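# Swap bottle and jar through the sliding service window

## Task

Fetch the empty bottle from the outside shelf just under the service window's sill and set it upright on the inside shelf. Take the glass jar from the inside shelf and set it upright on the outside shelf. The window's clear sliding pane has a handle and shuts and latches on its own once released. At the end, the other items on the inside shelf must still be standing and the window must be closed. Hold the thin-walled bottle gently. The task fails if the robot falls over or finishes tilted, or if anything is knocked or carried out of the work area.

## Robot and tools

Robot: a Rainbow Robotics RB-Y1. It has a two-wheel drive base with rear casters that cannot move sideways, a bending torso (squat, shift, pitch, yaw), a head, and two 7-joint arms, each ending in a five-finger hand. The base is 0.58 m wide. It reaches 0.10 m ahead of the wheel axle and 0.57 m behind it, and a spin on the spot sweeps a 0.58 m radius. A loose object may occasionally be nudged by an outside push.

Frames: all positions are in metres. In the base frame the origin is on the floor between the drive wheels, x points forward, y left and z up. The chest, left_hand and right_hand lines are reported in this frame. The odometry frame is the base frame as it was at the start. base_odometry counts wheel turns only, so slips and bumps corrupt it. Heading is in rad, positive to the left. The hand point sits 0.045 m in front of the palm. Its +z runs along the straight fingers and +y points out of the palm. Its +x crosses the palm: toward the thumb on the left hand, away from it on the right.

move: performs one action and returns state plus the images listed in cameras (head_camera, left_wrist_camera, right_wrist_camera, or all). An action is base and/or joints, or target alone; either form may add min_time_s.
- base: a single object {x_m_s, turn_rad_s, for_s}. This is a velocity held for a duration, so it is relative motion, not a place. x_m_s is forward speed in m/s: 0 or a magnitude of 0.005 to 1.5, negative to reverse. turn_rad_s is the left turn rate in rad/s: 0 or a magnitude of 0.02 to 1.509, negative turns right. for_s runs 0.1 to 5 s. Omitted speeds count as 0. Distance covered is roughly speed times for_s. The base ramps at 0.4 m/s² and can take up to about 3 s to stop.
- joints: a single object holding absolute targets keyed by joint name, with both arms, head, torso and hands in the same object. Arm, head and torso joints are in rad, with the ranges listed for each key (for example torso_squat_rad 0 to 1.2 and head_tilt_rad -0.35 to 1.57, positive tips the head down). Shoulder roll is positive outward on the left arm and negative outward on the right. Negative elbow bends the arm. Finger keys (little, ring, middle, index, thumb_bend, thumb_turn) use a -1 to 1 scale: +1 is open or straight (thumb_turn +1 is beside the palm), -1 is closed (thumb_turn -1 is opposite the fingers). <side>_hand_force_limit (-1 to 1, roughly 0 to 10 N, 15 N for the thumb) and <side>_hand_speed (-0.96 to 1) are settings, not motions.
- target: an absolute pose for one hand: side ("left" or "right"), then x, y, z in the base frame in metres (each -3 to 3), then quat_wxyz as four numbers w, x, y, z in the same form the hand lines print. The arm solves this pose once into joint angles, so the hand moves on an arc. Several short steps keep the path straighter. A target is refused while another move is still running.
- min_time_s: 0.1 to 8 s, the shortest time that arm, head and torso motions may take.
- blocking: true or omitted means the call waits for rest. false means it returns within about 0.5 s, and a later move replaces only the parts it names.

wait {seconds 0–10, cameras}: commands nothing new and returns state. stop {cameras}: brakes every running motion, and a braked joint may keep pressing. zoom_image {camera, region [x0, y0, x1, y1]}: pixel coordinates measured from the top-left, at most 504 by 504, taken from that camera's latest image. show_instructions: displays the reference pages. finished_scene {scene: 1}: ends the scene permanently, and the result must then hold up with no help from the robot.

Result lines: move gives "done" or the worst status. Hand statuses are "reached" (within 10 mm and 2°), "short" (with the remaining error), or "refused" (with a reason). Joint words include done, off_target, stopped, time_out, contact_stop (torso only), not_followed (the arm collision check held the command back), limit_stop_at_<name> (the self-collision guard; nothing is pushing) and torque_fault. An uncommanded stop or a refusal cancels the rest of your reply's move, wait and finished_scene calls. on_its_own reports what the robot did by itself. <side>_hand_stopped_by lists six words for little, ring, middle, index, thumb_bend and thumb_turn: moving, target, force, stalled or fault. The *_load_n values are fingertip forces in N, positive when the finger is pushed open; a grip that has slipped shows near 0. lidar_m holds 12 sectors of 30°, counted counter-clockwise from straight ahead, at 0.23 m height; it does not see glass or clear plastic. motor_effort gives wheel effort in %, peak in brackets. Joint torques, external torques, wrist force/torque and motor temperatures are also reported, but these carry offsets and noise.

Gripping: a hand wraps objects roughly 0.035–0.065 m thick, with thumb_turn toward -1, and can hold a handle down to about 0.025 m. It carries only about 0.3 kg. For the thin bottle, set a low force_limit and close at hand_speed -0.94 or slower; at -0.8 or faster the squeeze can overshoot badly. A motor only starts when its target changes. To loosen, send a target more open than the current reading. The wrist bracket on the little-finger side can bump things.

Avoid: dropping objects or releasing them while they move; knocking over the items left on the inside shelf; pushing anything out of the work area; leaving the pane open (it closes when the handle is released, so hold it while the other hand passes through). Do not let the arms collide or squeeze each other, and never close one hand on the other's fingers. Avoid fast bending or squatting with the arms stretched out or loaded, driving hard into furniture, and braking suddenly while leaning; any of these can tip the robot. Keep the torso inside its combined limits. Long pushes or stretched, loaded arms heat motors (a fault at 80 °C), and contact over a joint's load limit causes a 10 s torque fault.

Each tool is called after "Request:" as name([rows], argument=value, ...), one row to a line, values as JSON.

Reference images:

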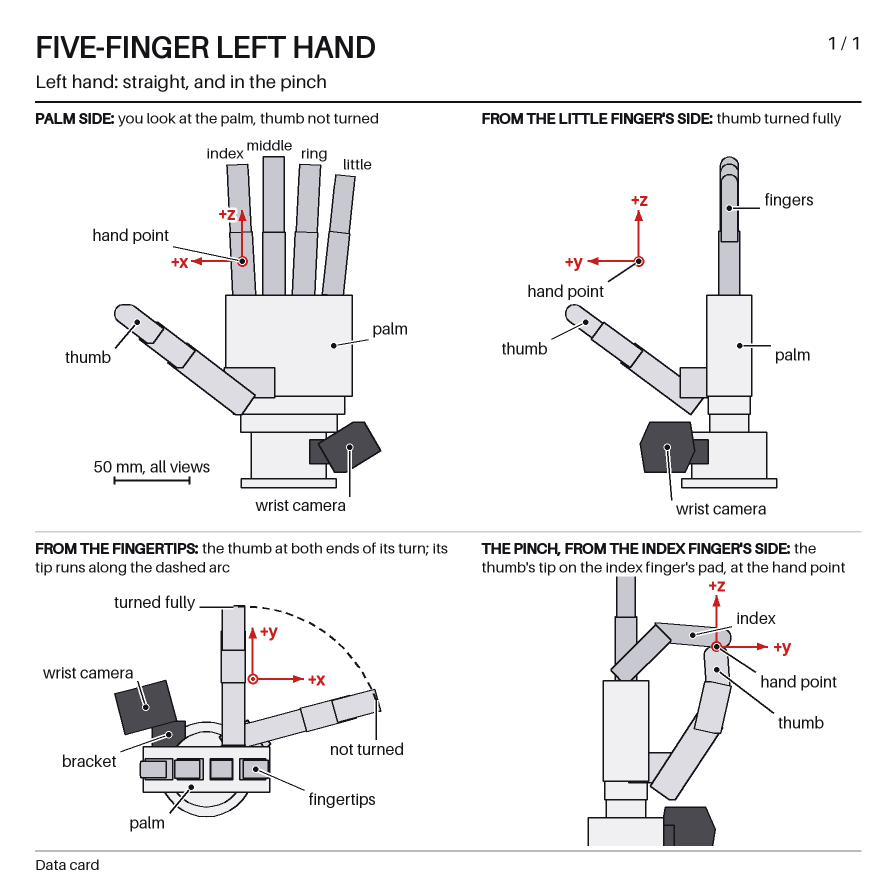

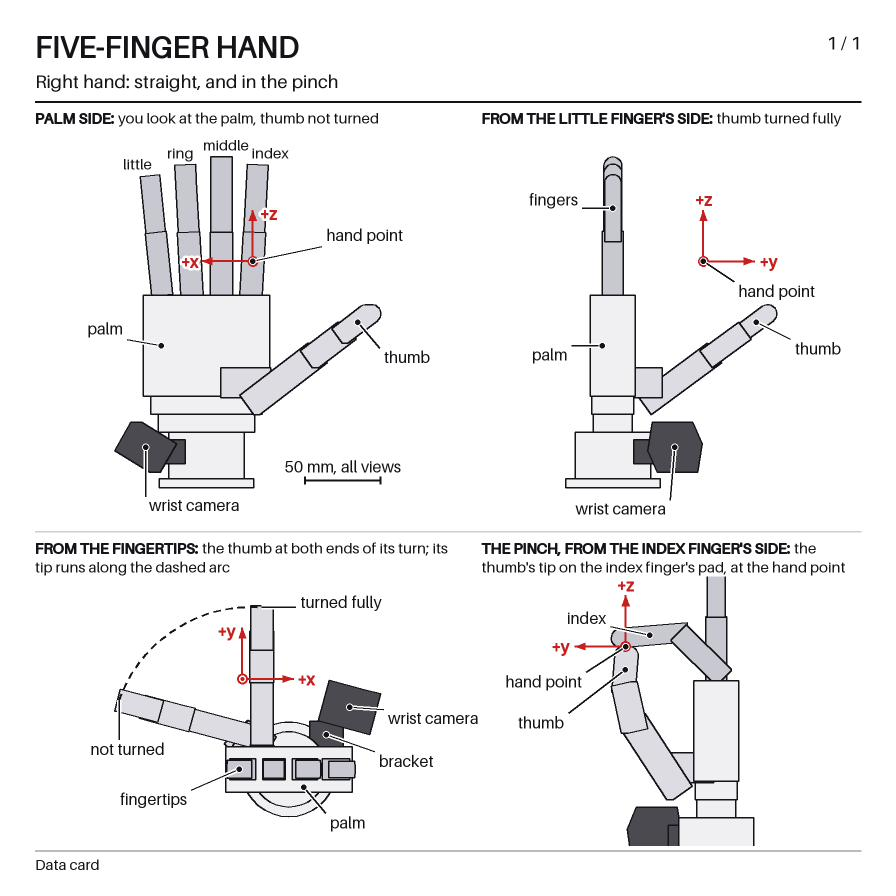

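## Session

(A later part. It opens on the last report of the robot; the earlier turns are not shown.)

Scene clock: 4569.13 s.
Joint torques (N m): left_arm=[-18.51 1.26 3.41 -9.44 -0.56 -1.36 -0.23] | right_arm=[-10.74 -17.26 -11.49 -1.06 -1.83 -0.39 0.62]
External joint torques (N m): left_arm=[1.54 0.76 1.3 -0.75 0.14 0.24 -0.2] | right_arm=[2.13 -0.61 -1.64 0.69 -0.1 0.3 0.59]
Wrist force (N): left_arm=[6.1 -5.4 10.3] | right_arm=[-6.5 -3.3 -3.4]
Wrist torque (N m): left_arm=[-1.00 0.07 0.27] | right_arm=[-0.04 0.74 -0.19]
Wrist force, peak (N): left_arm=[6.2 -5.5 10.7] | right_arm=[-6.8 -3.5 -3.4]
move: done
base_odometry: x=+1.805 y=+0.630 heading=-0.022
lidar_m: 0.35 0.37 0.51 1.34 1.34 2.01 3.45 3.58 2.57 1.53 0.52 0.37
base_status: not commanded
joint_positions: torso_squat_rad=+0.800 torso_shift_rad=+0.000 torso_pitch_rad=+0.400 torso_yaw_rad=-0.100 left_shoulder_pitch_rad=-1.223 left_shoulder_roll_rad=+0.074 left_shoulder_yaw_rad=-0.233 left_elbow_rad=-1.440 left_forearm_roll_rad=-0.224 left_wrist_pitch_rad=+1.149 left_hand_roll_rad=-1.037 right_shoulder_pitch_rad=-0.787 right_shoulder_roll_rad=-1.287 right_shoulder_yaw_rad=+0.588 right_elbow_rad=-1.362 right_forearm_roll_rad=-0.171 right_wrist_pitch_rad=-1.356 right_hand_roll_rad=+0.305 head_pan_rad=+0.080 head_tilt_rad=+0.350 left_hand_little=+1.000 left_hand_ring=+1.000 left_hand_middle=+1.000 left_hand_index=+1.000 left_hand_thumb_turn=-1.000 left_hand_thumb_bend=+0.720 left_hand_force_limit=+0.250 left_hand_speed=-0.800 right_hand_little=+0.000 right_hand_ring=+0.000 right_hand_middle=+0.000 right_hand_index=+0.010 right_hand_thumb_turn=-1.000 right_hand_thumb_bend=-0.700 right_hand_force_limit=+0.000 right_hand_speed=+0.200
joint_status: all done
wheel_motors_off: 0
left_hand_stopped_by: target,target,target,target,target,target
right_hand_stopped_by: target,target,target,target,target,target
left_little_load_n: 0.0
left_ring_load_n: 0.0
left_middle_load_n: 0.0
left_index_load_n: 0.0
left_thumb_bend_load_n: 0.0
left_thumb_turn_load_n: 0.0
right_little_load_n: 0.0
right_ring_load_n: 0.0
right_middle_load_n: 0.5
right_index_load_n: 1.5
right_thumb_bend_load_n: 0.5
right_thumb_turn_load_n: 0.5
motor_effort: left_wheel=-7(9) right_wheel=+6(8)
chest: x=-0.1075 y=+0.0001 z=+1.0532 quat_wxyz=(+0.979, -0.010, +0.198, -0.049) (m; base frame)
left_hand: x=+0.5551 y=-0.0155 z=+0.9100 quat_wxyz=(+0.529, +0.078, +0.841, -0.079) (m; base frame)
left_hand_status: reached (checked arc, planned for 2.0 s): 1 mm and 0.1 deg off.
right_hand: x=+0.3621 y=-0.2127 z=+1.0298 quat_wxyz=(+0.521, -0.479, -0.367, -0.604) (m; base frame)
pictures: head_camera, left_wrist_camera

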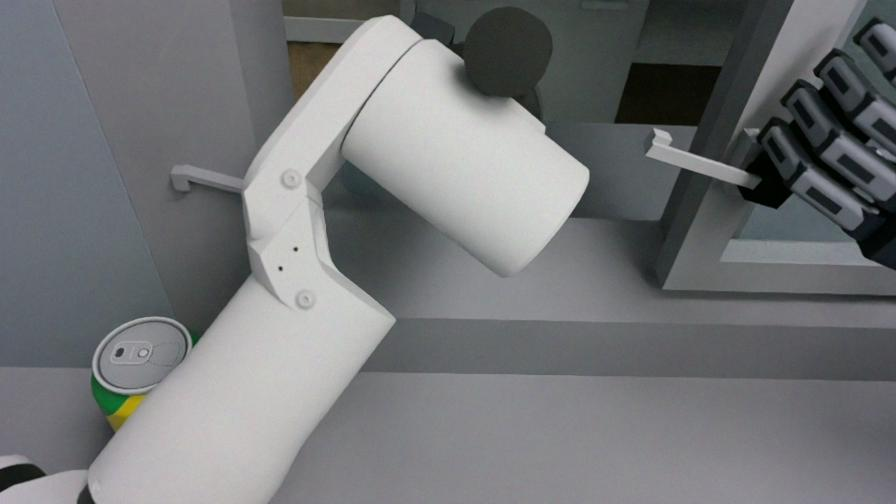

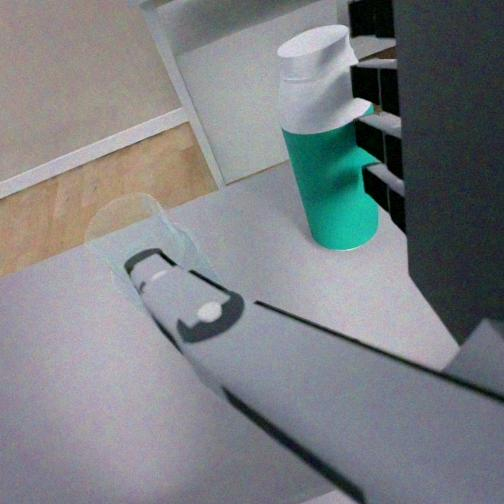

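Request:
move(target={"side":"left","x":0.54,"y":0.01,"z":0.955,"quat_wxyz":[0.5285,0.0785,0.8415,-0.0801]}, min_time_s=2, cameras=["left_wrist_camera"])

Request:
move(target={"side":"left","x":0.40,"y":0.03,"z":0.955,"quat_wxyz":[0.5,0.018,0.865,-0.042]}, min_time_s=4, cameras=["head_camera","left_wrist_camera"])

Scene clock: 4610.20 s.
Joint torques (N m): left_arm=[-20.23 1.7 3.24 -8.76 -0.48 -1.51 -0.19] | right_arm=[-10.6 -18.19 -11.29 -1.06 -1.82 -0.45 0.36]
External joint torques (N m): left_arm=[-0.65 0.58 1.09 -0.85 0.14 0.16 -0.16] | right_arm=[2.26 -1.54 -1.44 0.69 -0.1 0.24 0.32]
Wrist force (N): left_arm=[5.9 -5.5 10.4] | right_arm=[-6.3 -2.9 -3.8]
Wrist torque (N m): left_arm=[-1.04 0.11 0.22] | right_arm=[0.02 0.66 -0.14]
Wrist force, peak (N): left_arm=[6.4 -5.9 10.6] | right_arm=[-6.8 -3.3 -3.6]
move: done
base_odometry: x=+1.805 y=+0.630 heading=-0.022
lidar_m: 0.36 0.37 0.52 1.33 1.34 2.01 3.46 3.60 2.59 1.54 0.52 0.38
base_status: not commanded
joint_positions: torso_squat_rad=+0.800 torso_shift_rad=+0.000 torso_pitch_rad=+0.400 torso_yaw_rad=-0.100 left_shoulder_pitch_rad=-1.233 left_shoulder_roll_rad=+0.105 left_shoulder_yaw_rad=-0.184 left_elbow_rad=-1.621 left_forearm_roll_rad=-0.163 left_wrist_pitch_rad=+1.321 left_hand_roll_rad=-1.125 right_shoulder_pitch_rad=-0.787 right_shoulder_roll_rad=-1.287 right_shoulder_yaw_rad=+0.588 right_elbow_rad=-1.362 right_forearm_roll_rad=-0.171 right_wrist_pitch_rad=-1.356 right_hand_roll_rad=+0.305 head_pan_rad=+0.080 head_tilt_rad=+0.350 left_hand_little=+1.000 left_hand_ring=+1.000 left_hand_middle=+1.000 left_hand_index=+1.000 left_hand_thumb_turn=-1.000 left_hand_thumb_bend=+0.720 left_hand_force_limit=+0.250 left_hand_speed=-0.800 right_hand_little=+0.000 right_hand_ring=+0.000 right_hand_middle=+0.000 right_hand_index=+0.010 right_hand_thumb_turn=-1.000 right_hand_thumb_bend=-0.700 right_hand_force_limit=+0.000 right_hand_speed=+0.200
joint_status: all done
wheel_motors_off: 0
left_hand_stopped_by: target,target,target,target,target,target
right_hand_stopped_by: target,target,target,target,target,target
left_little_load_n: 0.0
left_ring_load_n: 0.0
left_middle_load_n: 0.0
left_index_load_n: -0.5
left_thumb_bend_load_n: 0.0
left_thumb_turn_load_n: 0.5
right_little_load_n: 0.0
right_ring_load_n: 0.0
right_middle_load_n: 0.5
right_index_load_n: 1.5
right_thumb_bend_load_n: 0.5
right_thumb_turn_load_n: 0.0
motor_effort: left_wheel=-7(8) right_wheel=+6(8)
chest: x=-0.1075 y=+0.0001 z=+1.0532 quat_wxyz=(+0.979, -0.010, +0.198, -0.049) (m; base frame)
left_hand: x=+0.5405 y=+0.0096 z=+0.9544 quat_wxyz=(+0.528, +0.079, +0.842, -0.080) (m; base frame)
left_hand_status: reached (checked arc, planned for 2.0 s): 1 mm and 0.1 deg off.
right_hand: x=+0.3621 y=-0.2127 z=+1.0298 quat_wxyz=(+0.521, -0.479, -0.367, -0.604) (m; base frame)
pictures: left_wrist_camera

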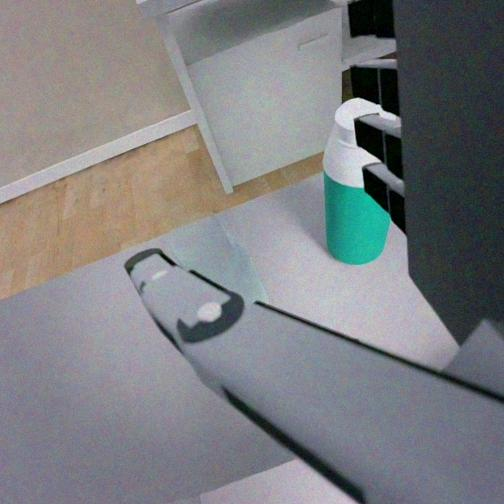

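Scene clock: 4614.53 s.
Joint torques (N m): left_arm=[-13.44 -3.52 0.9 -6.55 -1.22 -1.36 0.12] | right_arm=[-11.16 -17.13 -11.16 -0.84 -1.93 -0.55 0.48]
External joint torques (N m): left_arm=[1.57 -1.41 -1.07 -0.75 -0.45 0.18 0.15] | right_arm=[1.71 -0.48 -1.32 0.92 -0.2 0.14 0.45]
Wrist force (N): left_arm=[5.7 -5.2 10.6] | right_arm=[-6.7 -2.9 -3.4]
Wrist torque (N m): left_arm=[-0.95 0.13 0.26] | right_arm=[-0.05 0.68 -0.17]
Wrist force, peak (N): left_arm=[6.2 -5.7 10.9] | right_arm=[-7.2 -3.2 -3.8]
move: done
base_odometry: x=+1.805 y=+0.630 heading=-0.022
lidar_m: 0.36 0.37 0.52 1.34 1.35 2.02 3.46 3.59 2.58 1.53 0.53 0.38
base_status: not commanded
joint_positions: torso_squat_rad=+0.800 torso_shift_rad=+0.000 torso_pitch_rad=+0.400 torso_yaw_rad=-0.100 left_shoulder_pitch_rad=-1.084 left_shoulder_roll_rad=+0.021 left_shoulder_yaw_rad=-0.411 left_elbow_rad=-2.096 left_forearm_roll_rad=-0.416 left_wrist_pitch_rad=+1.828 left_hand_roll_rad=-1.020 right_shoulder_pitch_rad=-0.787 right_shoulder_roll_rad=-1.287 right_shoulder_yaw_rad=+0.588 right_elbow_rad=-1.362 right_forearm_roll_rad=-0.171 right_wrist_pitch_rad=-1.356 right_hand_roll_rad=+0.305 head_pan_rad=+0.080 head_tilt_rad=+0.350 left_hand_little=+1.000 left_hand_ring=+1.000 left_hand_middle=+1.000 left_hand_index=+1.000 left_hand_thumb_turn=-1.000 left_hand_thumb_bend=+0.720 left_hand_force_limit=+0.250 left_hand_speed=-0.800 right_hand_little=+0.000 right_hand_ring=+0.000 right_hand_middle=+0.000 right_hand_index=+0.010 right_hand_thumb_turn=-1.000 right_hand_thumb_bend=-0.700 right_hand_force_limit=+0.000 right_hand_speed=+0.200
joint_status: all done
wheel_motors_off: 0
left_hand_stopped_by: target,target,target,target,target,target
right_hand_stopped_by: target,target,target,target,target,target
left_little_load_n: 0.0
left_ring_load_n: 0.0
left_middle_load_n: 0.0
left_index_load_n: 0.0
left_thumb_bend_load_n: 0.0
left_thumb_turn_load_n: 0.0
right_little_load_n: 0.0
right_ring_load_n: 0.0
right_middle_load_n: 0.5
right_index_load_n: 1.0
right_thumb_bend_load_n: 0.5
right_thumb_turn_load_n: 0.5
motor_effort: left_wheel=-4(8) right_wheel=+7(9)
chest: x=-0.1075 y=+0.0001 z=+1.0532 quat_wxyz=(+0.979, -0.010, +0.198, -0.049) (m; base frame)
left_hand: x=+0.4004 y=+0.0300 z=+0.9548 quat_wxyz=(+0.500, +0.018, +0.865, -0.042) (m; base frame)
left_hand_status: reached (checked arc, planned for 4.0 s): 0 mm and 0.0 deg off.
right_hand: x=+0.3621 y=-0.2127 z=+1.0298 quat_wxyz=(+0.521, -0.479, -0.367, -0.604) (m; base frame)
pictures: head_camera, left_wrist_camera

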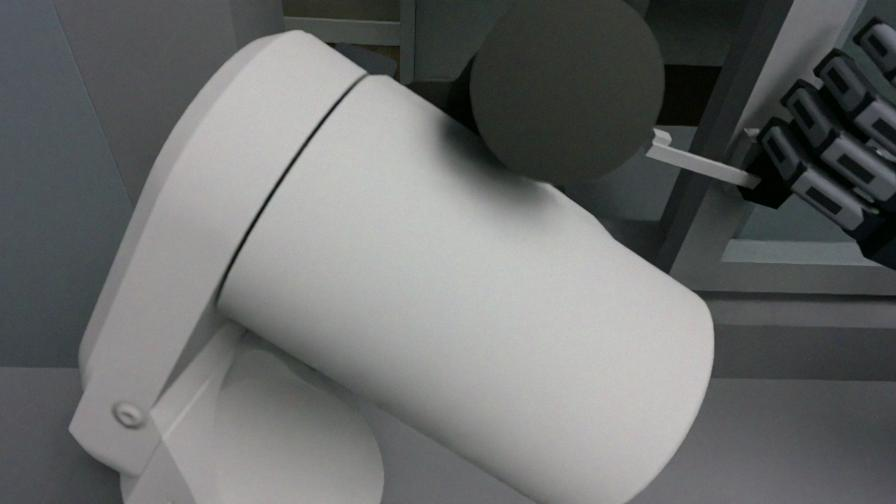

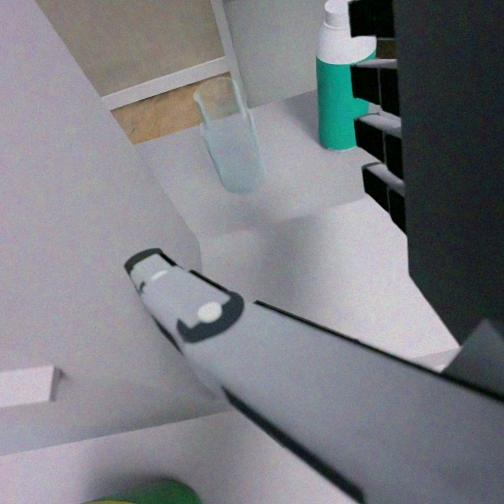

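Request:
move(target={"side":"right","x":0.342,"y":-0.213,"z":1.03,"quat_wxyz":[0.521,-0.479,-0.367,-0.604]}, min_time_s=2)

Request:
move(base={"x_m_s":0.03,"for_s":0.67}, cameras=["head_camera","left_wrist_camera","right_wrist_camera"])

Scene clock: 4642.20 s.
Joint torques (N m): left_arm=[-13.69 -3.84 0.66 -6.51 -1.26 -1.31 0.25] | right_arm=[-9.93 -18.24 -11.61 -1.06 -1.78 -0.28 0.5]
External joint torques (N m): left_arm=[1.32 -1.72 -1.32 -0.71 -0.5 0.23 0.28] | right_arm=[1.79 -1.5 -1.69 0.55 -0.1 0.51 0.47]
Wrist force (N): left_arm=[5.7 -4.9 10.7] | right_arm=[-6.9 -3.3 -4.1]
Wrist torque (N m): left_arm=[-0.89 0.12 0.24] | right_arm=[0.08 0.75 -0.18]
Wrist force, peak (N): left_arm=[5.7 -5.1 10.9] | right_arm=[-7.2 -3.2 -4.5]
move: done
base_odometry: x=+1.805 y=+0.630 heading=-0.022
lidar_m: 0.36 0.37 0.52 1.34 1.35 2.01 3.46 3.58 2.59 1.54 0.53 0.38
base_status: not commanded
joint_positions: torso_squat_rad=+0.800 torso_shift_rad=+0.000 torso_pitch_rad=+0.400 torso_yaw_rad=-0.100 left_shoulder_pitch_rad=-1.084 left_shoulder_roll_rad=+0.021 left_shoulder_yaw_rad=-0.411 left_elbow_rad=-2.096 left_forearm_roll_rad=-0.416 left_wrist_pitch_rad=+1.828 left_hand_roll_rad=-1.020 right_shoulder_pitch_rad=-0.697 right_shoulder_roll_rad=-1.345 right_shoulder_yaw_rad=+0.562 right_elbow_rad=-1.464 right_forearm_roll_rad=-0.210 right_wrist_pitch_rad=-1.337 right_hand_roll_rad=+0.355 head_pan_rad=+0.080 head_tilt_rad=+0.350 left_hand_little=+1.000 left_hand_ring=+1.000 left_hand_middle=+1.000 left_hand_index=+1.000 left_hand_thumb_turn=-1.000 left_hand_thumb_bend=+0.720 left_hand_force_limit=+0.250 left_hand_speed=-0.800 right_hand_little=+0.000 right_hand_ring=+0.000 right_hand_middle=+0.000 right_hand_index=+0.010 right_hand_thumb_turn=-1.000 right_hand_thumb_bend=-0.700 right_hand_force_limit=+0.000 right_hand_speed=+0.200
joint_status: all done
wheel_motors_off: 0
left_hand_stopped_by: target,target,target,target,target,target
right_hand_stopped_by: target,target,target,target,target,target
left_little_load_n: 0.5
left_ring_load_n: 0.0
left_middle_load_n: 0.0
left_index_load_n: 0.0
left_thumb_bend_load_n: 0.0
left_thumb_turn_load_n: 0.5
right_little_load_n: 0.0
right_ring_load_n: 0.0
right_middle_load_n: 0.5
right_index_load_n: 1.5
right_thumb_bend_load_n: 0.5
right_thumb_turn_load_n: 0.5
motor_effort: left_wheel=-6(9) right_wheel=+5(8)
chest: x=-0.1075 y=+0.0001 z=+1.0532 quat_wxyz=(+0.979, -0.010, +0.198, -0.049) (m; base frame)
left_hand: x=+0.4004 y=+0.0300 z=+0.9548 quat_wxyz=(+0.500, +0.018, +0.865, -0.042) (m; base frame)
right_hand: x=+0.3420 y=-0.2127 z=+1.0299 quat_wxyz=(+0.521, -0.479, -0.367, -0.604) (m; base frame)
right_hand_status: reached (checked arc, planned for 2.0 s): 0 mm and 0.1 deg off.
pictures: none

Scene clock: 4643.50 s.
Joint torques (N m): left_arm=[-13.96 -3.28 1.1 -6.16 -1.24 -1.38 0.25] | right_arm=[-9.62 -17.79 -11.19 -1.06 -1.72 -0.62 0.32]
External joint torques (N m): left_arm=[1.05 -1.16 -0.87 -0.36 -0.47 0.16 0.28] | right_arm=[2.1 -1.04 -1.27 0.55 -0.05 0.17 0.28]
Wrist force (N): left_arm=[5.8 -5.2 10.8] | right_arm=[-6.1 -3.7 -4.0]
Wrist torque (N m): left_arm=[-0.95 0.12 0.25] | right_arm=[0.04 0.76 -0.19]
Wrist force, peak (N): left_arm=[5.7 -5.1 11.1] | right_arm=[-6.6 -4.1 -4.4]
move: done
base_odometry: x=+1.825 y=+0.629 heading=-0.022
lidar_m: 0.34 0.35 0.47 1.28 1.35 2.04 3.48 3.61 2.59 1.45 0.50 0.35
base_status: done (sent for 0.67 of 0.67 s)
joint_positions: torso_squat_rad=+0.800 torso_shift_rad=+0.000 torso_pitch_rad=+0.400 torso_yaw_rad=-0.100 left_shoulder_pitch_rad=-1.084 left_shoulder_roll_rad=+0.021 left_shoulder_yaw_rad=-0.411 left_elbow_rad=-2.096 left_forearm_roll_rad=-0.416 left_wrist_pitch_rad=+1.828 left_hand_roll_rad=-1.020 right_shoulder_pitch_rad=-0.697 right_shoulder_roll_rad=-1.345 right_shoulder_yaw_rad=+0.562 right_elbow_rad=-1.464 right_forearm_roll_rad=-0.210 right_wrist_pitch_rad=-1.337 right_hand_roll_rad=+0.355 head_pan_rad=+0.080 head_tilt_rad=+0.350 left_hand_little=+1.000 left_hand_ring=+1.000 left_hand_middle=+1.000 left_hand_index=+1.000 left_hand_thumb_turn=-1.000 left_hand_thumb_bend=+0.720 left_hand_force_limit=+0.250 left_hand_speed=-0.800 right_hand_little=+0.000 right_hand_ring=+0.000 right_hand_middle=+0.000 right_hand_index=+0.010 right_hand_thumb_turn=-1.000 right_hand_thumb_bend=-0.700 right_hand_force_limit=+0.000 right_hand_speed=+0.200
joint_status: not commanded
wheel_motors_off: 0
left_hand_stopped_by: target,target,target,target,target,target
right_hand_stopped_by: target,target,target,target,target,target
left_little_load_n: 0.0
left_ring_load_n: -0.5
left_middle_load_n: 0.0
left_index_load_n: 0.0
left_thumb_bend_load_n: 0.0
left_thumb_turn_load_n: 0.5
right_little_load_n: 0.0
right_ring_load_n: 0.0
right_middle_load_n: 0.5
right_index_load_n: 1.5
right_thumb_bend_load_n: 0.0
right_thumb_turn_load_n: 0.5
motor_effort: left_wheel=-5(16) right_wheel=+8(24)
chest: x=-0.1075 y=+0.0001 z=+1.0532 quat_wxyz=(+0.979, -0.010, +0.198, -0.049) (m; base frame)
left_hand: x=+0.4004 y=+0.0300 z=+0.9547 quat_wxyz=(+0.500, +0.018, +0.865, -0.042) (m; base frame)
right_hand: x=+0.3420 y=-0.2127 z=+1.0300 quat_wxyz=(+0.521, -0.479, -0.367, -0.604) (m; base frame)
pictures: head_camera, left_wrist_camera, right_wrist_camera

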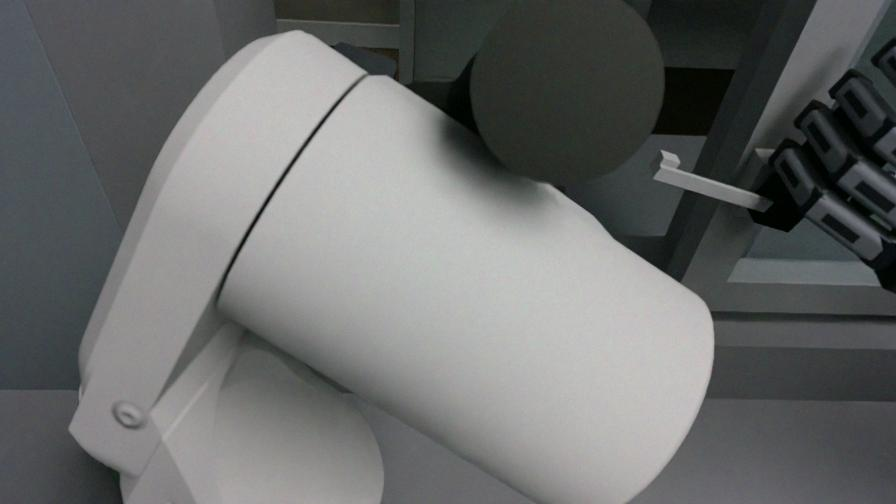

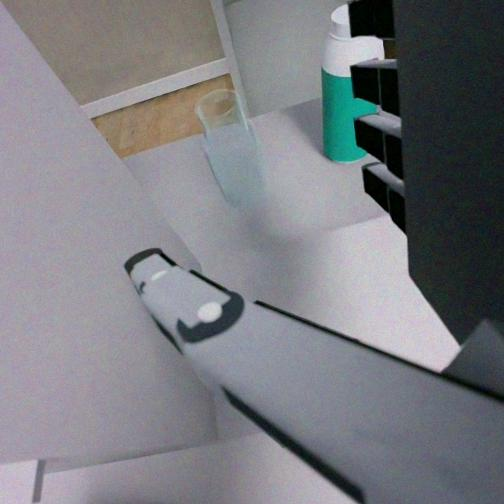

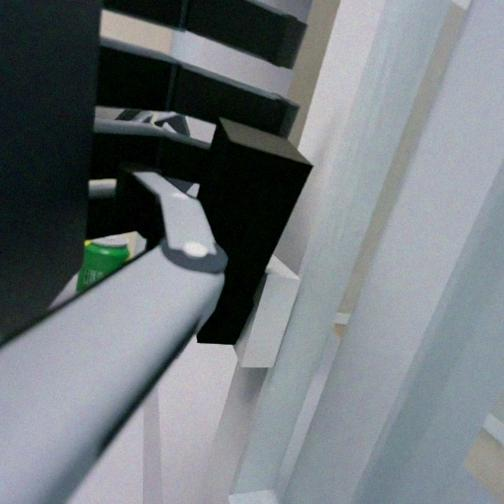

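Request:
move(target={"side":"left","x":0.47,"y":0.005,"z":0.965,"quat_wxyz":[0.5,0.018,0.865,-0.042]}, min_time_s=3)

Request:
move(target={"side":"left","x":0.52,"y":-0.022,"z":0.955,"quat_wxyz":[0.5236,0.1224,0.8362,-0.1076]}, min_time_s=3, cameras=["head_camera","left_wrist_camera"])

Scene clock: 4657.37 s.
Joint torques (N m): left_arm=[-18.98 -1.87 3.51 -6.66 -0.59 -1.81 0.25] | right_arm=[-9.4 -17.88 -11.46 -1.01 -1.75 -0.58 0.43]
External joint torques (N m): left_arm=[-0.86 -1.41 1.46 0.2 0.23 -0.29 0.27] | right_arm=[2.32 -1.13 -1.53 0.61 -0.08 0.2 0.4]
Wrist force (N): left_arm=[5.5 -5.2 10.8] | right_arm=[-5.8 -3.7 -3.6]
Wrist torque (N m): left_arm=[-1.00 0.17 0.30] | right_arm=[0.01 0.75 -0.17]
Wrist force, peak (N): left_arm=[5.7 -5.3 10.9] | right_arm=[-6.7 -3.1 -4.2]
move: done
base_odometry: x=+1.825 y=+0.629 heading=-0.022
lidar_m: 0.34 0.36 0.50 1.27 1.34 2.04 3.49 3.61 2.58 1.47 0.51 0.35
base_status: not commanded
joint_positions: torso_squat_rad=+0.800 torso_shift_rad=+0.000 torso_pitch_rad=+0.400 torso_yaw_rad=-0.100 left_shoulder_pitch_rad=-1.261 left_shoulder_roll_rad=+0.017 left_shoulder_yaw_rad=-0.291 left_elbow_rad=-1.754 left_forearm_roll_rad=-0.338 left_wrist_pitch_rad=+1.643 left_hand_roll_rad=-0.990 right_shoulder_pitch_rad=-0.697 right_shoulder_roll_rad=-1.345 right_shoulder_yaw_rad=+0.562 right_elbow_rad=-1.464 right_forearm_roll_rad=-0.210 right_wrist_pitch_rad=-1.337 right_hand_roll_rad=+0.355 head_pan_rad=+0.080 head_tilt_rad=+0.350 left_hand_little=+1.000 left_hand_ring=+1.000 left_hand_middle=+1.000 left_hand_index=+1.000 left_hand_thumb_turn=-1.000 left_hand_thumb_bend=+0.720 left_hand_force_limit=+0.250 left_hand_speed=-0.800 right_hand_little=+0.000 right_hand_ring=+0.000 right_hand_middle=+0.000 right_hand_index=+0.010 right_hand_thumb_turn=-1.000 right_hand_thumb_bend=-0.700 right_hand_force_limit=+0.000 right_hand_speed=+0.200
joint_status: all done
wheel_motors_off: 0
left_hand_stopped_by: target,target,target,target,target,target
right_hand_stopped_by: target,target,target,target,target,target
left_little_load_n: 0.0
left_ring_load_n: 0.0
left_middle_load_n: 0.0
left_index_load_n: 0.0
left_thumb_bend_load_n: 0.0
left_thumb_turn_load_n: 0.0
right_little_load_n: 0.0
right_ring_load_n: 0.0
right_middle_load_n: 0.5
right_index_load_n: 1.5
right_thumb_bend_load_n: 0.0
right_thumb_turn_load_n: 0.5
motor_effort: left_wheel=-6(9) right_wheel=+4(10)
chest: x=-0.1075 y=+0.0001 z=+1.0532 quat_wxyz=(+0.979, -0.010, +0.198, -0.049) (m; base frame)
left_hand: x=+0.4699 y=+0.0052 z=+0.9648 quat_wxyz=(+0.500, +0.018, +0.865, -0.042) (m; base frame)
left_hand_status: reached (checked arc, planned for 3.0 s): 0 mm and 0.0 deg off.
right_hand: x=+0.3420 y=-0.2127 z=+1.0300 quat_wxyz=(+0.521, -0.479, -0.367, -0.604) (m; base frame)
pictures: none

Scene clock: 4660.70 s.
Joint torques (N m): left_arm=[-17.17 1.01 3.68 -7.35 -0.41 -2.14 -0.35] | right_arm=[-9.89 -17.08 -11.57 -0.58 -1.81 -0.4 0.26]
External joint torques (N m): left_arm=[1.71 0.63 1.23 0.34 0.16 -0.45 -0.32] | right_arm=[1.83 -0.33 -1.65 1.03 -0.14 0.39 0.23]
Wrist force (N): left_arm=[6.1 -5.3 10.2] | right_arm=[-5.7 -3.9 -3.7]
Wrist torque (N m): left_arm=[-1.00 0.06 0.25] | right_arm=[-0.01 0.75 -0.17]
Wrist force, peak (N): left_arm=[6.1 -5.3 11.1] | right_arm=[-6.2 -3.9 -3.8]
move: done
base_odometry: x=+1.825 y=+0.629 heading=-0.022
lidar_m: 0.32 0.36 0.48 1.28 1.34 2.04 3.48 3.62 2.59 1.46 0.49 0.35
base_status: not commanded
joint_positions: torso_squat_rad=+0.800 torso_shift_rad=+0.000 torso_pitch_rad=+0.400 torso_yaw_rad=-0.100 left_shoulder_pitch_rad=-1.204 left_shoulder_roll_rad=+0.098 left_shoulder_yaw_rad=-0.230 left_elbow_rad=-1.697 left_forearm_roll_rad=-0.096 left_wrist_pitch_rad=+1.340 left_hand_roll_rad=-1.159 right_shoulder_pitch_rad=-0.697 right_shoulder_roll_rad=-1.345 right_shoulder_yaw_rad=+0.562 right_elbow_rad=-1.464 right_forearm_roll_rad=-0.210 right_wrist_pitch_rad=-1.337 right_hand_roll_rad=+0.355 head_pan_rad=+0.080 head_tilt_rad=+0.350 left_hand_little=+1.000 left_hand_ring=+1.000 left_hand_middle=+1.000 left_hand_index=+1.000 left_hand_thumb_turn=-1.000 left_hand_thumb_bend=+0.720 left_hand_force_limit=+0.250 left_hand_speed=-0.800 right_hand_little=+0.000 right_hand_ring=+0.000 right_hand_middle=+0.000 right_hand_index=+0.010 right_hand_thumb_turn=-1.000 right_hand_thumb_bend=-0.700 right_hand_force_limit=+0.000 right_hand_speed=+0.200
joint_status: all done
wheel_motors_off: 0
left_hand_stopped_by: target,target,target,target,target,target
right_hand_stopped_by: target,target,target,target,target,target
left_little_load_n: 0.0
left_ring_load_n: 0.0
left_middle_load_n: 0.0
left_index_load_n: 0.0
left_thumb_bend_load_n: 0.0
left_thumb_turn_load_n: 0.0
right_little_load_n: 0.0
right_ring_load_n: 0.0
right_middle_load_n: 0.5
right_index_load_n: 1.5
right_thumb_bend_load_n: 0.5
right_thumb_turn_load_n: 0.5
motor_effort: left_wheel=-7(9) right_wheel=+8(9)
chest: x=-0.1075 y=+0.0001 z=+1.0532 quat_wxyz=(+0.979, -0.010, +0.198, -0.049) (m; base frame)
left_hand: x=+0.5198 y=-0.0222 z=+0.9551 quat_wxyz=(+0.524, +0.122, +0.836, -0.108) (m; base frame)
left_hand_status: reached (checked arc, planned for 3.0 s): 0 mm and 0.0 deg off.
right_hand: x=+0.3420 y=-0.2127 z=+1.0300 quat_wxyz=(+0.521, -0.479, -0.367, -0.604) (m; base frame)
pictures: head_camera, left_wrist_camera

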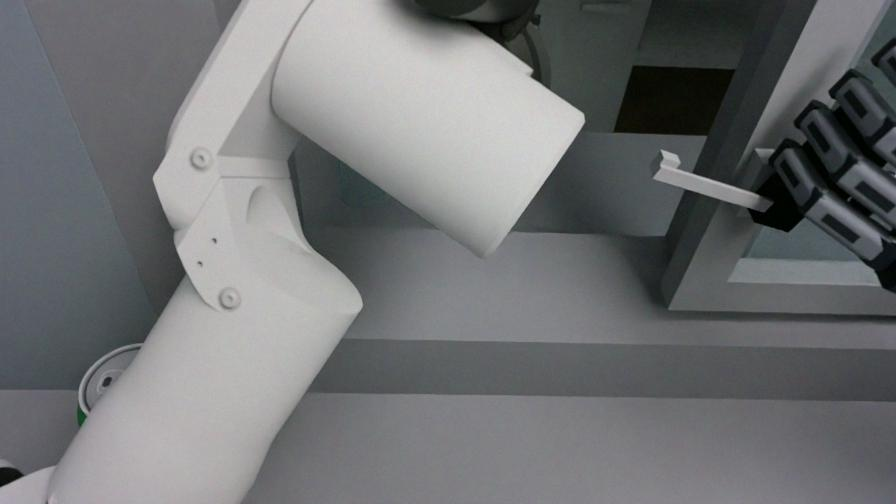

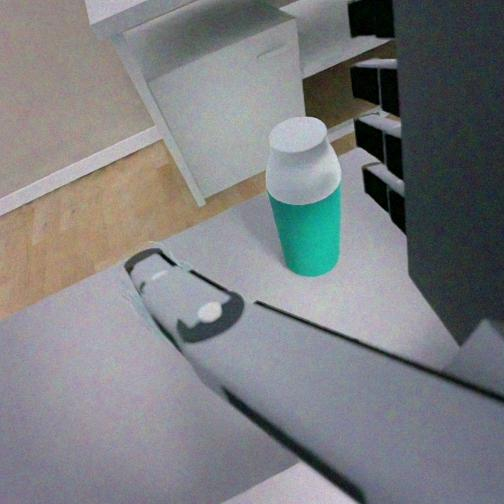

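Request:
move(target={"side":"left","x":0.527,"y":-0.027,"z":0.91,"quat_wxyz":[0.5236,0.1224,0.8362,-0.1076]}, min_time_s=2)

Request:
move(target={"side":"left","x":0.534,"y":-0.032,"z":0.877,"quat_wxyz":[0.5236,0.1224,0.8362,-0.1076]}, min_time_s=2, cameras=["head_camera","left_wrist_camera"])

Scene clock: 4667.80 s.
Joint torques (N m): left_arm=[-17 -1.68 1.05 -8.12 -1.02 -2.13 0.26] | right_arm=[-9.48 -18.38 -11.12 -0.87 -1.88 -0.58 0.31]
External joint torques (N m): left_arm=[1.67 -1.44 -1.35 0.27 -0.43 -0.45 0.28] | right_arm=[2.24 -1.64 -1.2 0.75 -0.2 0.21 0.27]
Wrist force (N): left_arm=[5.9 -5.4 10.4] | right_arm=[-5.9 -3.8 -4.1]
Wrist torque (N m): left_arm=[-1.03 0.09 0.29] | right_arm=[0.04 0.78 -0.18]
Wrist force, peak (N): left_arm=[6.0 -5.4 10.8] | right_arm=[-6.2 -3.8 -4.2]
move: done
base_odometry: x=+1.825 y=+0.629 heading=-0.022
lidar_m: 0.34 0.36 0.48 1.28 1.34 2.02 3.48 3.62 2.59 1.46 0.49 0.36
base_status: not commanded
joint_positions: torso_squat_rad=+0.800 torso_shift_rad=+0.000 torso_pitch_rad=+0.400 torso_yaw_rad=-0.100 left_shoulder_pitch_rad=-1.126 left_shoulder_roll_rad=+0.094 left_shoulder_yaw_rad=-0.267 left_elbow_rad=-1.628 left_forearm_roll_rad=-0.129 left_wrist_pitch_rad=+1.201 left_hand_roll_rad=-1.126 right_shoulder_pitch_rad=-0.697 right_shoulder_roll_rad=-1.345 right_shoulder_yaw_rad=+0.562 right_elbow_rad=-1.464 right_forearm_roll_rad=-0.210 right_wrist_pitch_rad=-1.337 right_hand_roll_rad=+0.355 head_pan_rad=+0.080 head_tilt_rad=+0.350 left_hand_little=+1.000 left_hand_ring=+1.000 left_hand_middle=+1.000 left_hand_index=+1.000 left_hand_thumb_turn=-1.000 left_hand_thumb_bend=+0.720 left_hand_force_limit=+0.250 left_hand_speed=-0.800 right_hand_little=+0.000 right_hand_ring=+0.000 right_hand_middle=+0.000 right_hand_index=+0.010 right_hand_thumb_turn=-1.000 right_hand_thumb_bend=-0.700 right_hand_force_limit=+0.000 right_hand_speed=+0.200
joint_status: all done
wheel_motors_off: 0
left_hand_stopped_by: target,target,target,target,target,target
right_hand_stopped_by: target,target,target,target,target,target
left_little_load_n: 0.0
left_ring_load_n: 0.0
left_middle_load_n: 0.0
left_index_load_n: 0.0
left_thumb_bend_load_n: 0.0
left_thumb_turn_load_n: 0.0
right_little_load_n: 0.0
right_ring_load_n: 0.0
right_middle_load_n: 0.5
right_index_load_n: 1.5
right_thumb_bend_load_n: 0.0
right_thumb_turn_load_n: 0.5
motor_effort: left_wheel=-7(9) right_wheel=+5(10)
chest: x=-0.1075 y=+0.0001 z=+1.0532 quat_wxyz=(+0.979, -0.010, +0.198, -0.049) (m; base frame)
left_hand: x=+0.5267 y=-0.0266 z=+0.9102 quat_wxyz=(+0.524, +0.123, +0.836, -0.108) (m; base frame)
left_hand_status: reached (checked arc, planned for 2.0 s): 1 mm and 0.0 deg off.
right_hand: x=+0.3420 y=-0.2127 z=+1.0300 quat_wxyz=(+0.521, -0.479, -0.367, -0.604) (m; base frame)
pictures: none

Scene clock: 4670.13 s.
Joint torques (N m): left_arm=[-16.88 -1.96 1.49 -8.58 -1.12 -1.98 0.27] | right_arm=[-9.3 -17.41 -11.18 -0.87 -1.69 -0.61 0.3]
External joint torques (N m): left_arm=[1.82 -1.39 -0.84 0.26 -0.53 -0.33 0.3] | right_arm=[2.42 -0.67 -1.26 0.74 -0.01 0.17 0.26]
Wrist force (N): left_arm=[6.1 -5.4 10.6] | right_arm=[-5.9 -3.3 -3.8]
Wrist torque (N m): left_arm=[-1.04 0.08 0.31] | right_arm=[0.08 0.77 -0.17]
Wrist force, peak (N): left_arm=[6.2 -5.6 10.7] | right_arm=[-6.3 -3.9 -3.8]
move: done
base_odometry: x=+1.825 y=+0.629 heading=-0.022
lidar_m: 0.33 0.35 0.49 1.28 1.34 2.03 3.49 3.61 2.60 1.45 0.50 0.35
base_status: not commanded
joint_positions: torso_squat_rad=+0.800 torso_shift_rad=+0.000 torso_pitch_rad=+0.400 torso_yaw_rad=-0.100 left_shoulder_pitch_rad=-1.092 left_shoulder_roll_rad=+0.089 left_shoulder_yaw_rad=-0.289 left_elbow_rad=-1.541 left_forearm_roll_rad=-0.157 left_wrist_pitch_rad=+1.086 left_hand_roll_rad=-1.094 right_shoulder_pitch_rad=-0.697 right_shoulder_roll_rad=-1.345 right_shoulder_yaw_rad=+0.562 right_elbow_rad=-1.464 right_forearm_roll_rad=-0.210 right_wrist_pitch_rad=-1.337 right_hand_roll_rad=+0.355 head_pan_rad=+0.080 head_tilt_rad=+0.350 left_hand_little=+1.000 left_hand_ring=+1.000 left_hand_middle=+1.000 left_hand_index=+1.000 left_hand_thumb_turn=-1.000 left_hand_thumb_bend=+0.720 left_hand_force_limit=+0.250 left_hand_speed=-0.800 right_hand_little=+0.000 right_hand_ring=+0.000 right_hand_middle=+0.000 right_hand_index=+0.010 right_hand_thumb_turn=-1.000 right_hand_thumb_bend=-0.700 right_hand_force_limit=+0.000 right_hand_speed=+0.200
joint_status: all done
wheel_motors_off: 0
left_hand_stopped_by: target,target,target,target,target,target
right_hand_stopped_by: target,target,target,target,target,target
left_little_load_n: 0.0
left_ring_load_n: 0.0
left_middle_load_n: 0.0
left_index_load_n: 0.0
left_thumb_bend_load_n: 0.0
left_thumb_turn_load_n: 0.0
right_little_load_n: 0.0
right_ring_load_n: 0.0
right_middle_load_n: 0.5
right_index_load_n: 1.5
right_thumb_bend_load_n: 0.0
right_thumb_turn_load_n: 0.5
motor_effort: left_wheel=-7(9) right_wheel=+6(10)
chest: x=-0.1075 y=+0.0001 z=+1.0532 quat_wxyz=(+0.979, -0.010, +0.198, -0.049) (m; base frame)
left_hand: x=+0.5338 y=-0.0317 z=+0.8772 quat_wxyz=(+0.524, +0.122, +0.836, -0.108) (m; base frame)
left_hand_status: reached (checked arc, planned for 2.0 s): 0 mm and 0.0 deg off.
right_hand: x=+0.3420 y=-0.2127 z=+1.0300 quat_wxyz=(+0.521, -0.479, -0.367, -0.604) (m; base frame)
pictures: head_camera, left_wrist_camera

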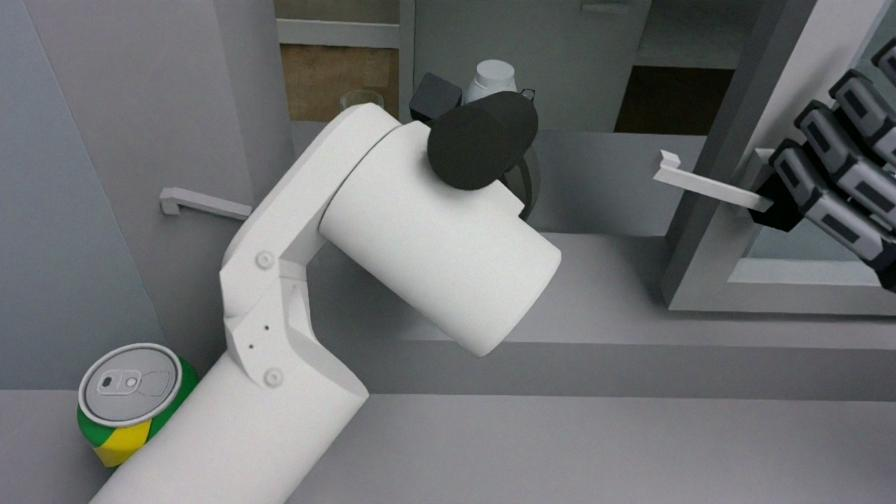

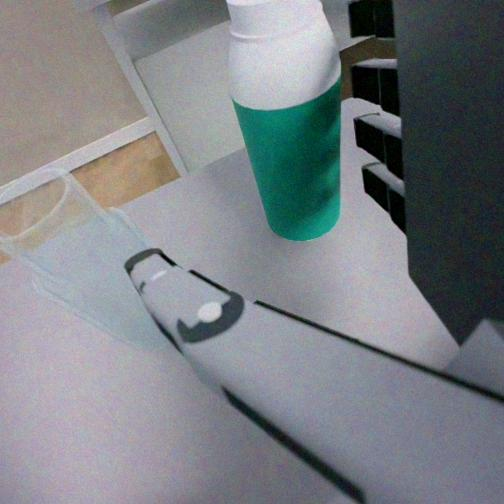

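Request:
move(target={"side":"left","x":0.576,"y":-0.048,"z":0.857,"quat_wxyz":[0.5236,0.1224,0.8362,-0.1076]}, min_time_s=3, cameras=["head_camera","left_wrist_camera"])

Scene clock: 4691.67 s.
Joint torques (N m): left_arm=[-21.3 -0.8 3.64 -9.06 -0.43 -1.93 0.29] | right_arm=[-9.29 -17.31 -11.84 -1.19 -1.81 -0.65 0.4]
External joint torques (N m): left_arm=[-0.59 -1.36 1.31 0.22 0.13 -0.31 0.32] | right_arm=[2.43 -0.56 -1.92 0.42 -0.13 0.14 0.37]
Wrist force (N): left_arm=[6.2 -5.8 10.7] | right_arm=[-5.9 -3.8 -3.6]
Wrist torque (N m): left_arm=[-1.14 0.11 0.34] | right_arm=[0.04 0.80 -0.17]
Wrist force, peak (N): left_arm=[6.3 -5.9 11.2] | right_arm=[-6.4 -3.7 -4.1]
move: done
base_odometry: x=+1.825 y=+0.629 heading=-0.022
lidar_m: 0.33 0.36 0.47 1.26 1.35 2.01 3.48 3.62 2.60 1.46 0.50 0.36
base_status: not commanded
joint_positions: torso_squat_rad=+0.800 torso_shift_rad=+0.000 torso_pitch_rad=+0.400 torso_yaw_rad=-0.100 left_shoulder_pitch_rad=-1.228 left_shoulder_roll_rad=+0.080 left_shoulder_yaw_rad=-0.268 left_elbow_rad=-1.213 left_forearm_roll_rad=-0.152 left_wrist_pitch_rad=+0.891 left_hand_roll_rad=-1.048 right_shoulder_pitch_rad=-0.697 right_shoulder_roll_rad=-1.345 right_shoulder_yaw_rad=+0.562 right_elbow_rad=-1.464 right_forearm_roll_rad=-0.210 right_wrist_pitch_rad=-1.337 right_hand_roll_rad=+0.355 head_pan_rad=+0.080 head_tilt_rad=+0.350 left_hand_little=+1.000 left_hand_ring=+1.000 left_hand_middle=+1.000 left_hand_index=+1.000 left_hand_thumb_turn=-1.000 left_hand_thumb_bend=+0.720 left_hand_force_limit=+0.250 left_hand_speed=-0.800 right_hand_little=+0.000 right_hand_ring=+0.000 right_hand_middle=+0.000 right_hand_index=+0.010 right_hand_thumb_turn=-1.000 right_hand_thumb_bend=-0.700 right_hand_force_limit=+0.000 right_hand_speed=+0.200
joint_status: all done
wheel_motors_off: 0
left_hand_stopped_by: target,target,target,target,target,target
right_hand_stopped_by: target,target,target,target,target,target
left_little_load_n: 0.0
left_ring_load_n: 0.0
left_middle_load_n: 0.0
left_index_load_n: 0.0
left_thumb_bend_load_n: 0.0
left_thumb_turn_load_n: 0.0
right_little_load_n: 0.0
right_ring_load_n: 0.0
right_middle_load_n: 0.5
right_index_load_n: 1.5
right_thumb_bend_load_n: 0.5
right_thumb_turn_load_n: 0.0
motor_effort: left_wheel=-7(9) right_wheel=+8(10)
chest: x=-0.1075 y=+0.0001 z=+1.0532 quat_wxyz=(+0.979, -0.010, +0.198, -0.049) (m; base frame)
left_hand: x=+0.5756 y=-0.0477 z=+0.8568 quat_wxyz=(+0.524, +0.123, +0.836, -0.108) (m; base frame)
left_hand_status: reached (checked arc, planned for 3.0 s): 1 mm and 0.0 deg off.
right_hand: x=+0.3420 y=-0.2127 z=+1.0300 quat_wxyz=(+0.521, -0.479, -0.367, -0.604) (m; base frame)
pictures: head_camera, left_wrist_camera

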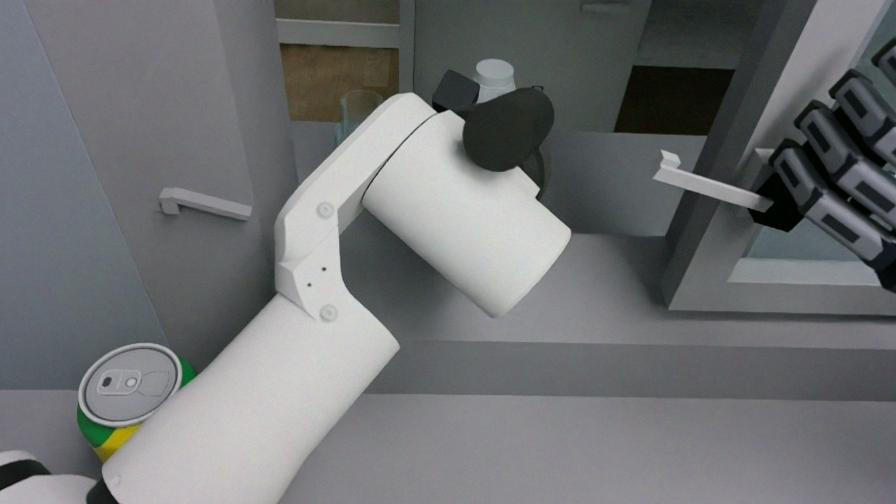

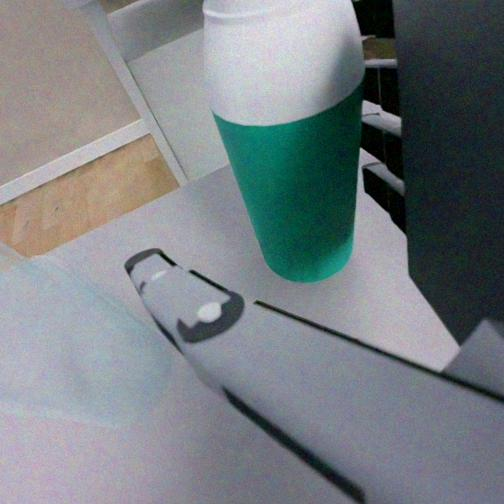

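Request:
move(target={"side":"left","x":0.598,"y":-0.0605,"z":0.847,"quat_wxyz":[0.5236,0.1224,0.8362,-0.1076]}, min_time_s=2.5, cameras=["head_camera","left_wrist_camera"])

Scene clock: 4707.50 s.
Joint torques (N m): left_arm=[-22.48 0.02 3.35 -9.18 -1.14 -1.94 0.24] | right_arm=[-9.44 -17.76 -11.01 -0.63 -1.67 -0.56 0.31]
External joint torques (N m): left_arm=[-0.58 -1.39 1.24 0.21 -0.6 -0.36 0.27] | right_arm=[2.28 -1.01 -1.09 0.99 0.01 0.22 0.28]
Wrist force (N): left_arm=[6.0 -5.5 10.2] | right_arm=[-5.8 -3.6 -3.8]
Wrist torque (N m): left_arm=[-0.97 0.10 0.33] | right_arm=[0.07 0.79 -0.18]
Wrist force, peak (N): left_arm=[6.3 -5.8 11.1] | right_arm=[-6.2 -3.9 -3.4]
move: done
base_odometry: x=+1.825 y=+0.629 heading=-0.022
lidar_m: 0.34 0.35 0.49 1.27 1.35 2.02 3.49 3.61 2.58 1.46 0.50 0.36
base_status: not commanded
joint_positions: torso_squat_rad=+0.800 torso_shift_rad=+0.000 torso_pitch_rad=+0.400 torso_yaw_rad=-0.100 left_shoulder_pitch_rad=-1.340 left_shoulder_roll_rad=+0.063 left_shoulder_yaw_rad=-0.256 left_elbow_rad=-0.969 left_forearm_roll_rad=-0.165 left_wrist_pitch_rad=+0.760 left_hand_roll_rad=-1.002 right_shoulder_pitch_rad=-0.697 right_shoulder_roll_rad=-1.345 right_shoulder_yaw_rad=+0.562 right_elbow_rad=-1.464 right_forearm_roll_rad=-0.210 right_wrist_pitch_rad=-1.337 right_hand_roll_rad=+0.355 head_pan_rad=+0.080 head_tilt_rad=+0.350 left_hand_little=+1.000 left_hand_ring=+1.000 left_hand_middle=+1.000 left_hand_index=+1.000 left_hand_thumb_turn=-1.000 left_hand_thumb_bend=+0.720 left_hand_force_limit=+0.250 left_hand_speed=-0.800 right_hand_little=+0.000 right_hand_ring=+0.000 right_hand_middle=+0.000 right_hand_index=+0.010 right_hand_thumb_turn=-1.000 right_hand_thumb_bend=-0.700 right_hand_force_limit=+0.000 right_hand_speed=+0.200
joint_status: all done
wheel_motors_off: 0
left_hand_stopped_by: target,target,target,target,target,target
right_hand_stopped_by: target,target,target,target,target,target
left_little_load_n: 0.0
left_ring_load_n: 0.0
left_middle_load_n: 0.0
left_index_load_n: 0.0
left_thumb_bend_load_n: 0.0
left_thumb_turn_load_n: 0.5
right_little_load_n: 0.0
right_ring_load_n: 0.0
right_middle_load_n: 0.5
right_index_load_n: 2.0
right_thumb_bend_load_n: 0.5
right_thumb_turn_load_n: 0.5
motor_effort: left_wheel=-7(9) right_wheel=+6(9)
chest: x=-0.1075 y=+0.0001 z=+1.0532 quat_wxyz=(+0.979, -0.010, +0.198, -0.049) (m; base frame)
left_hand: x=+0.5978 y=-0.0603 z=+0.8467 quat_wxyz=(+0.523, +0.123, +0.836, -0.108) (m; base frame)
left_hand_status: reached (checked arc, planned for 2.5 s): 0 mm and 0.0 deg off.
right_hand: x=+0.3420 y=-0.2127 z=+1.0300 quat_wxyz=(+0.521, -0.479, -0.367, -0.604) (m; base frame)
pictures: head_camera, left_wrist_camera

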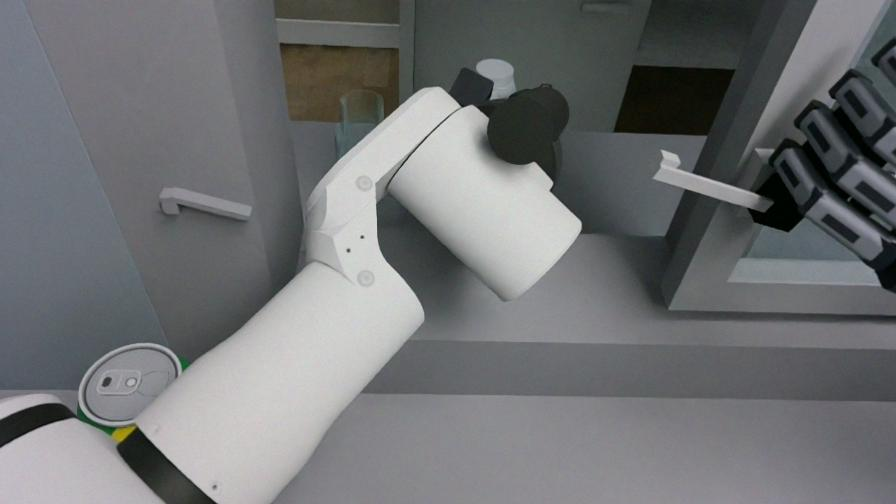

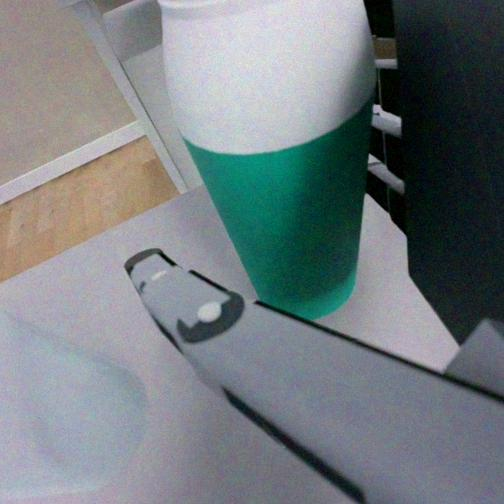

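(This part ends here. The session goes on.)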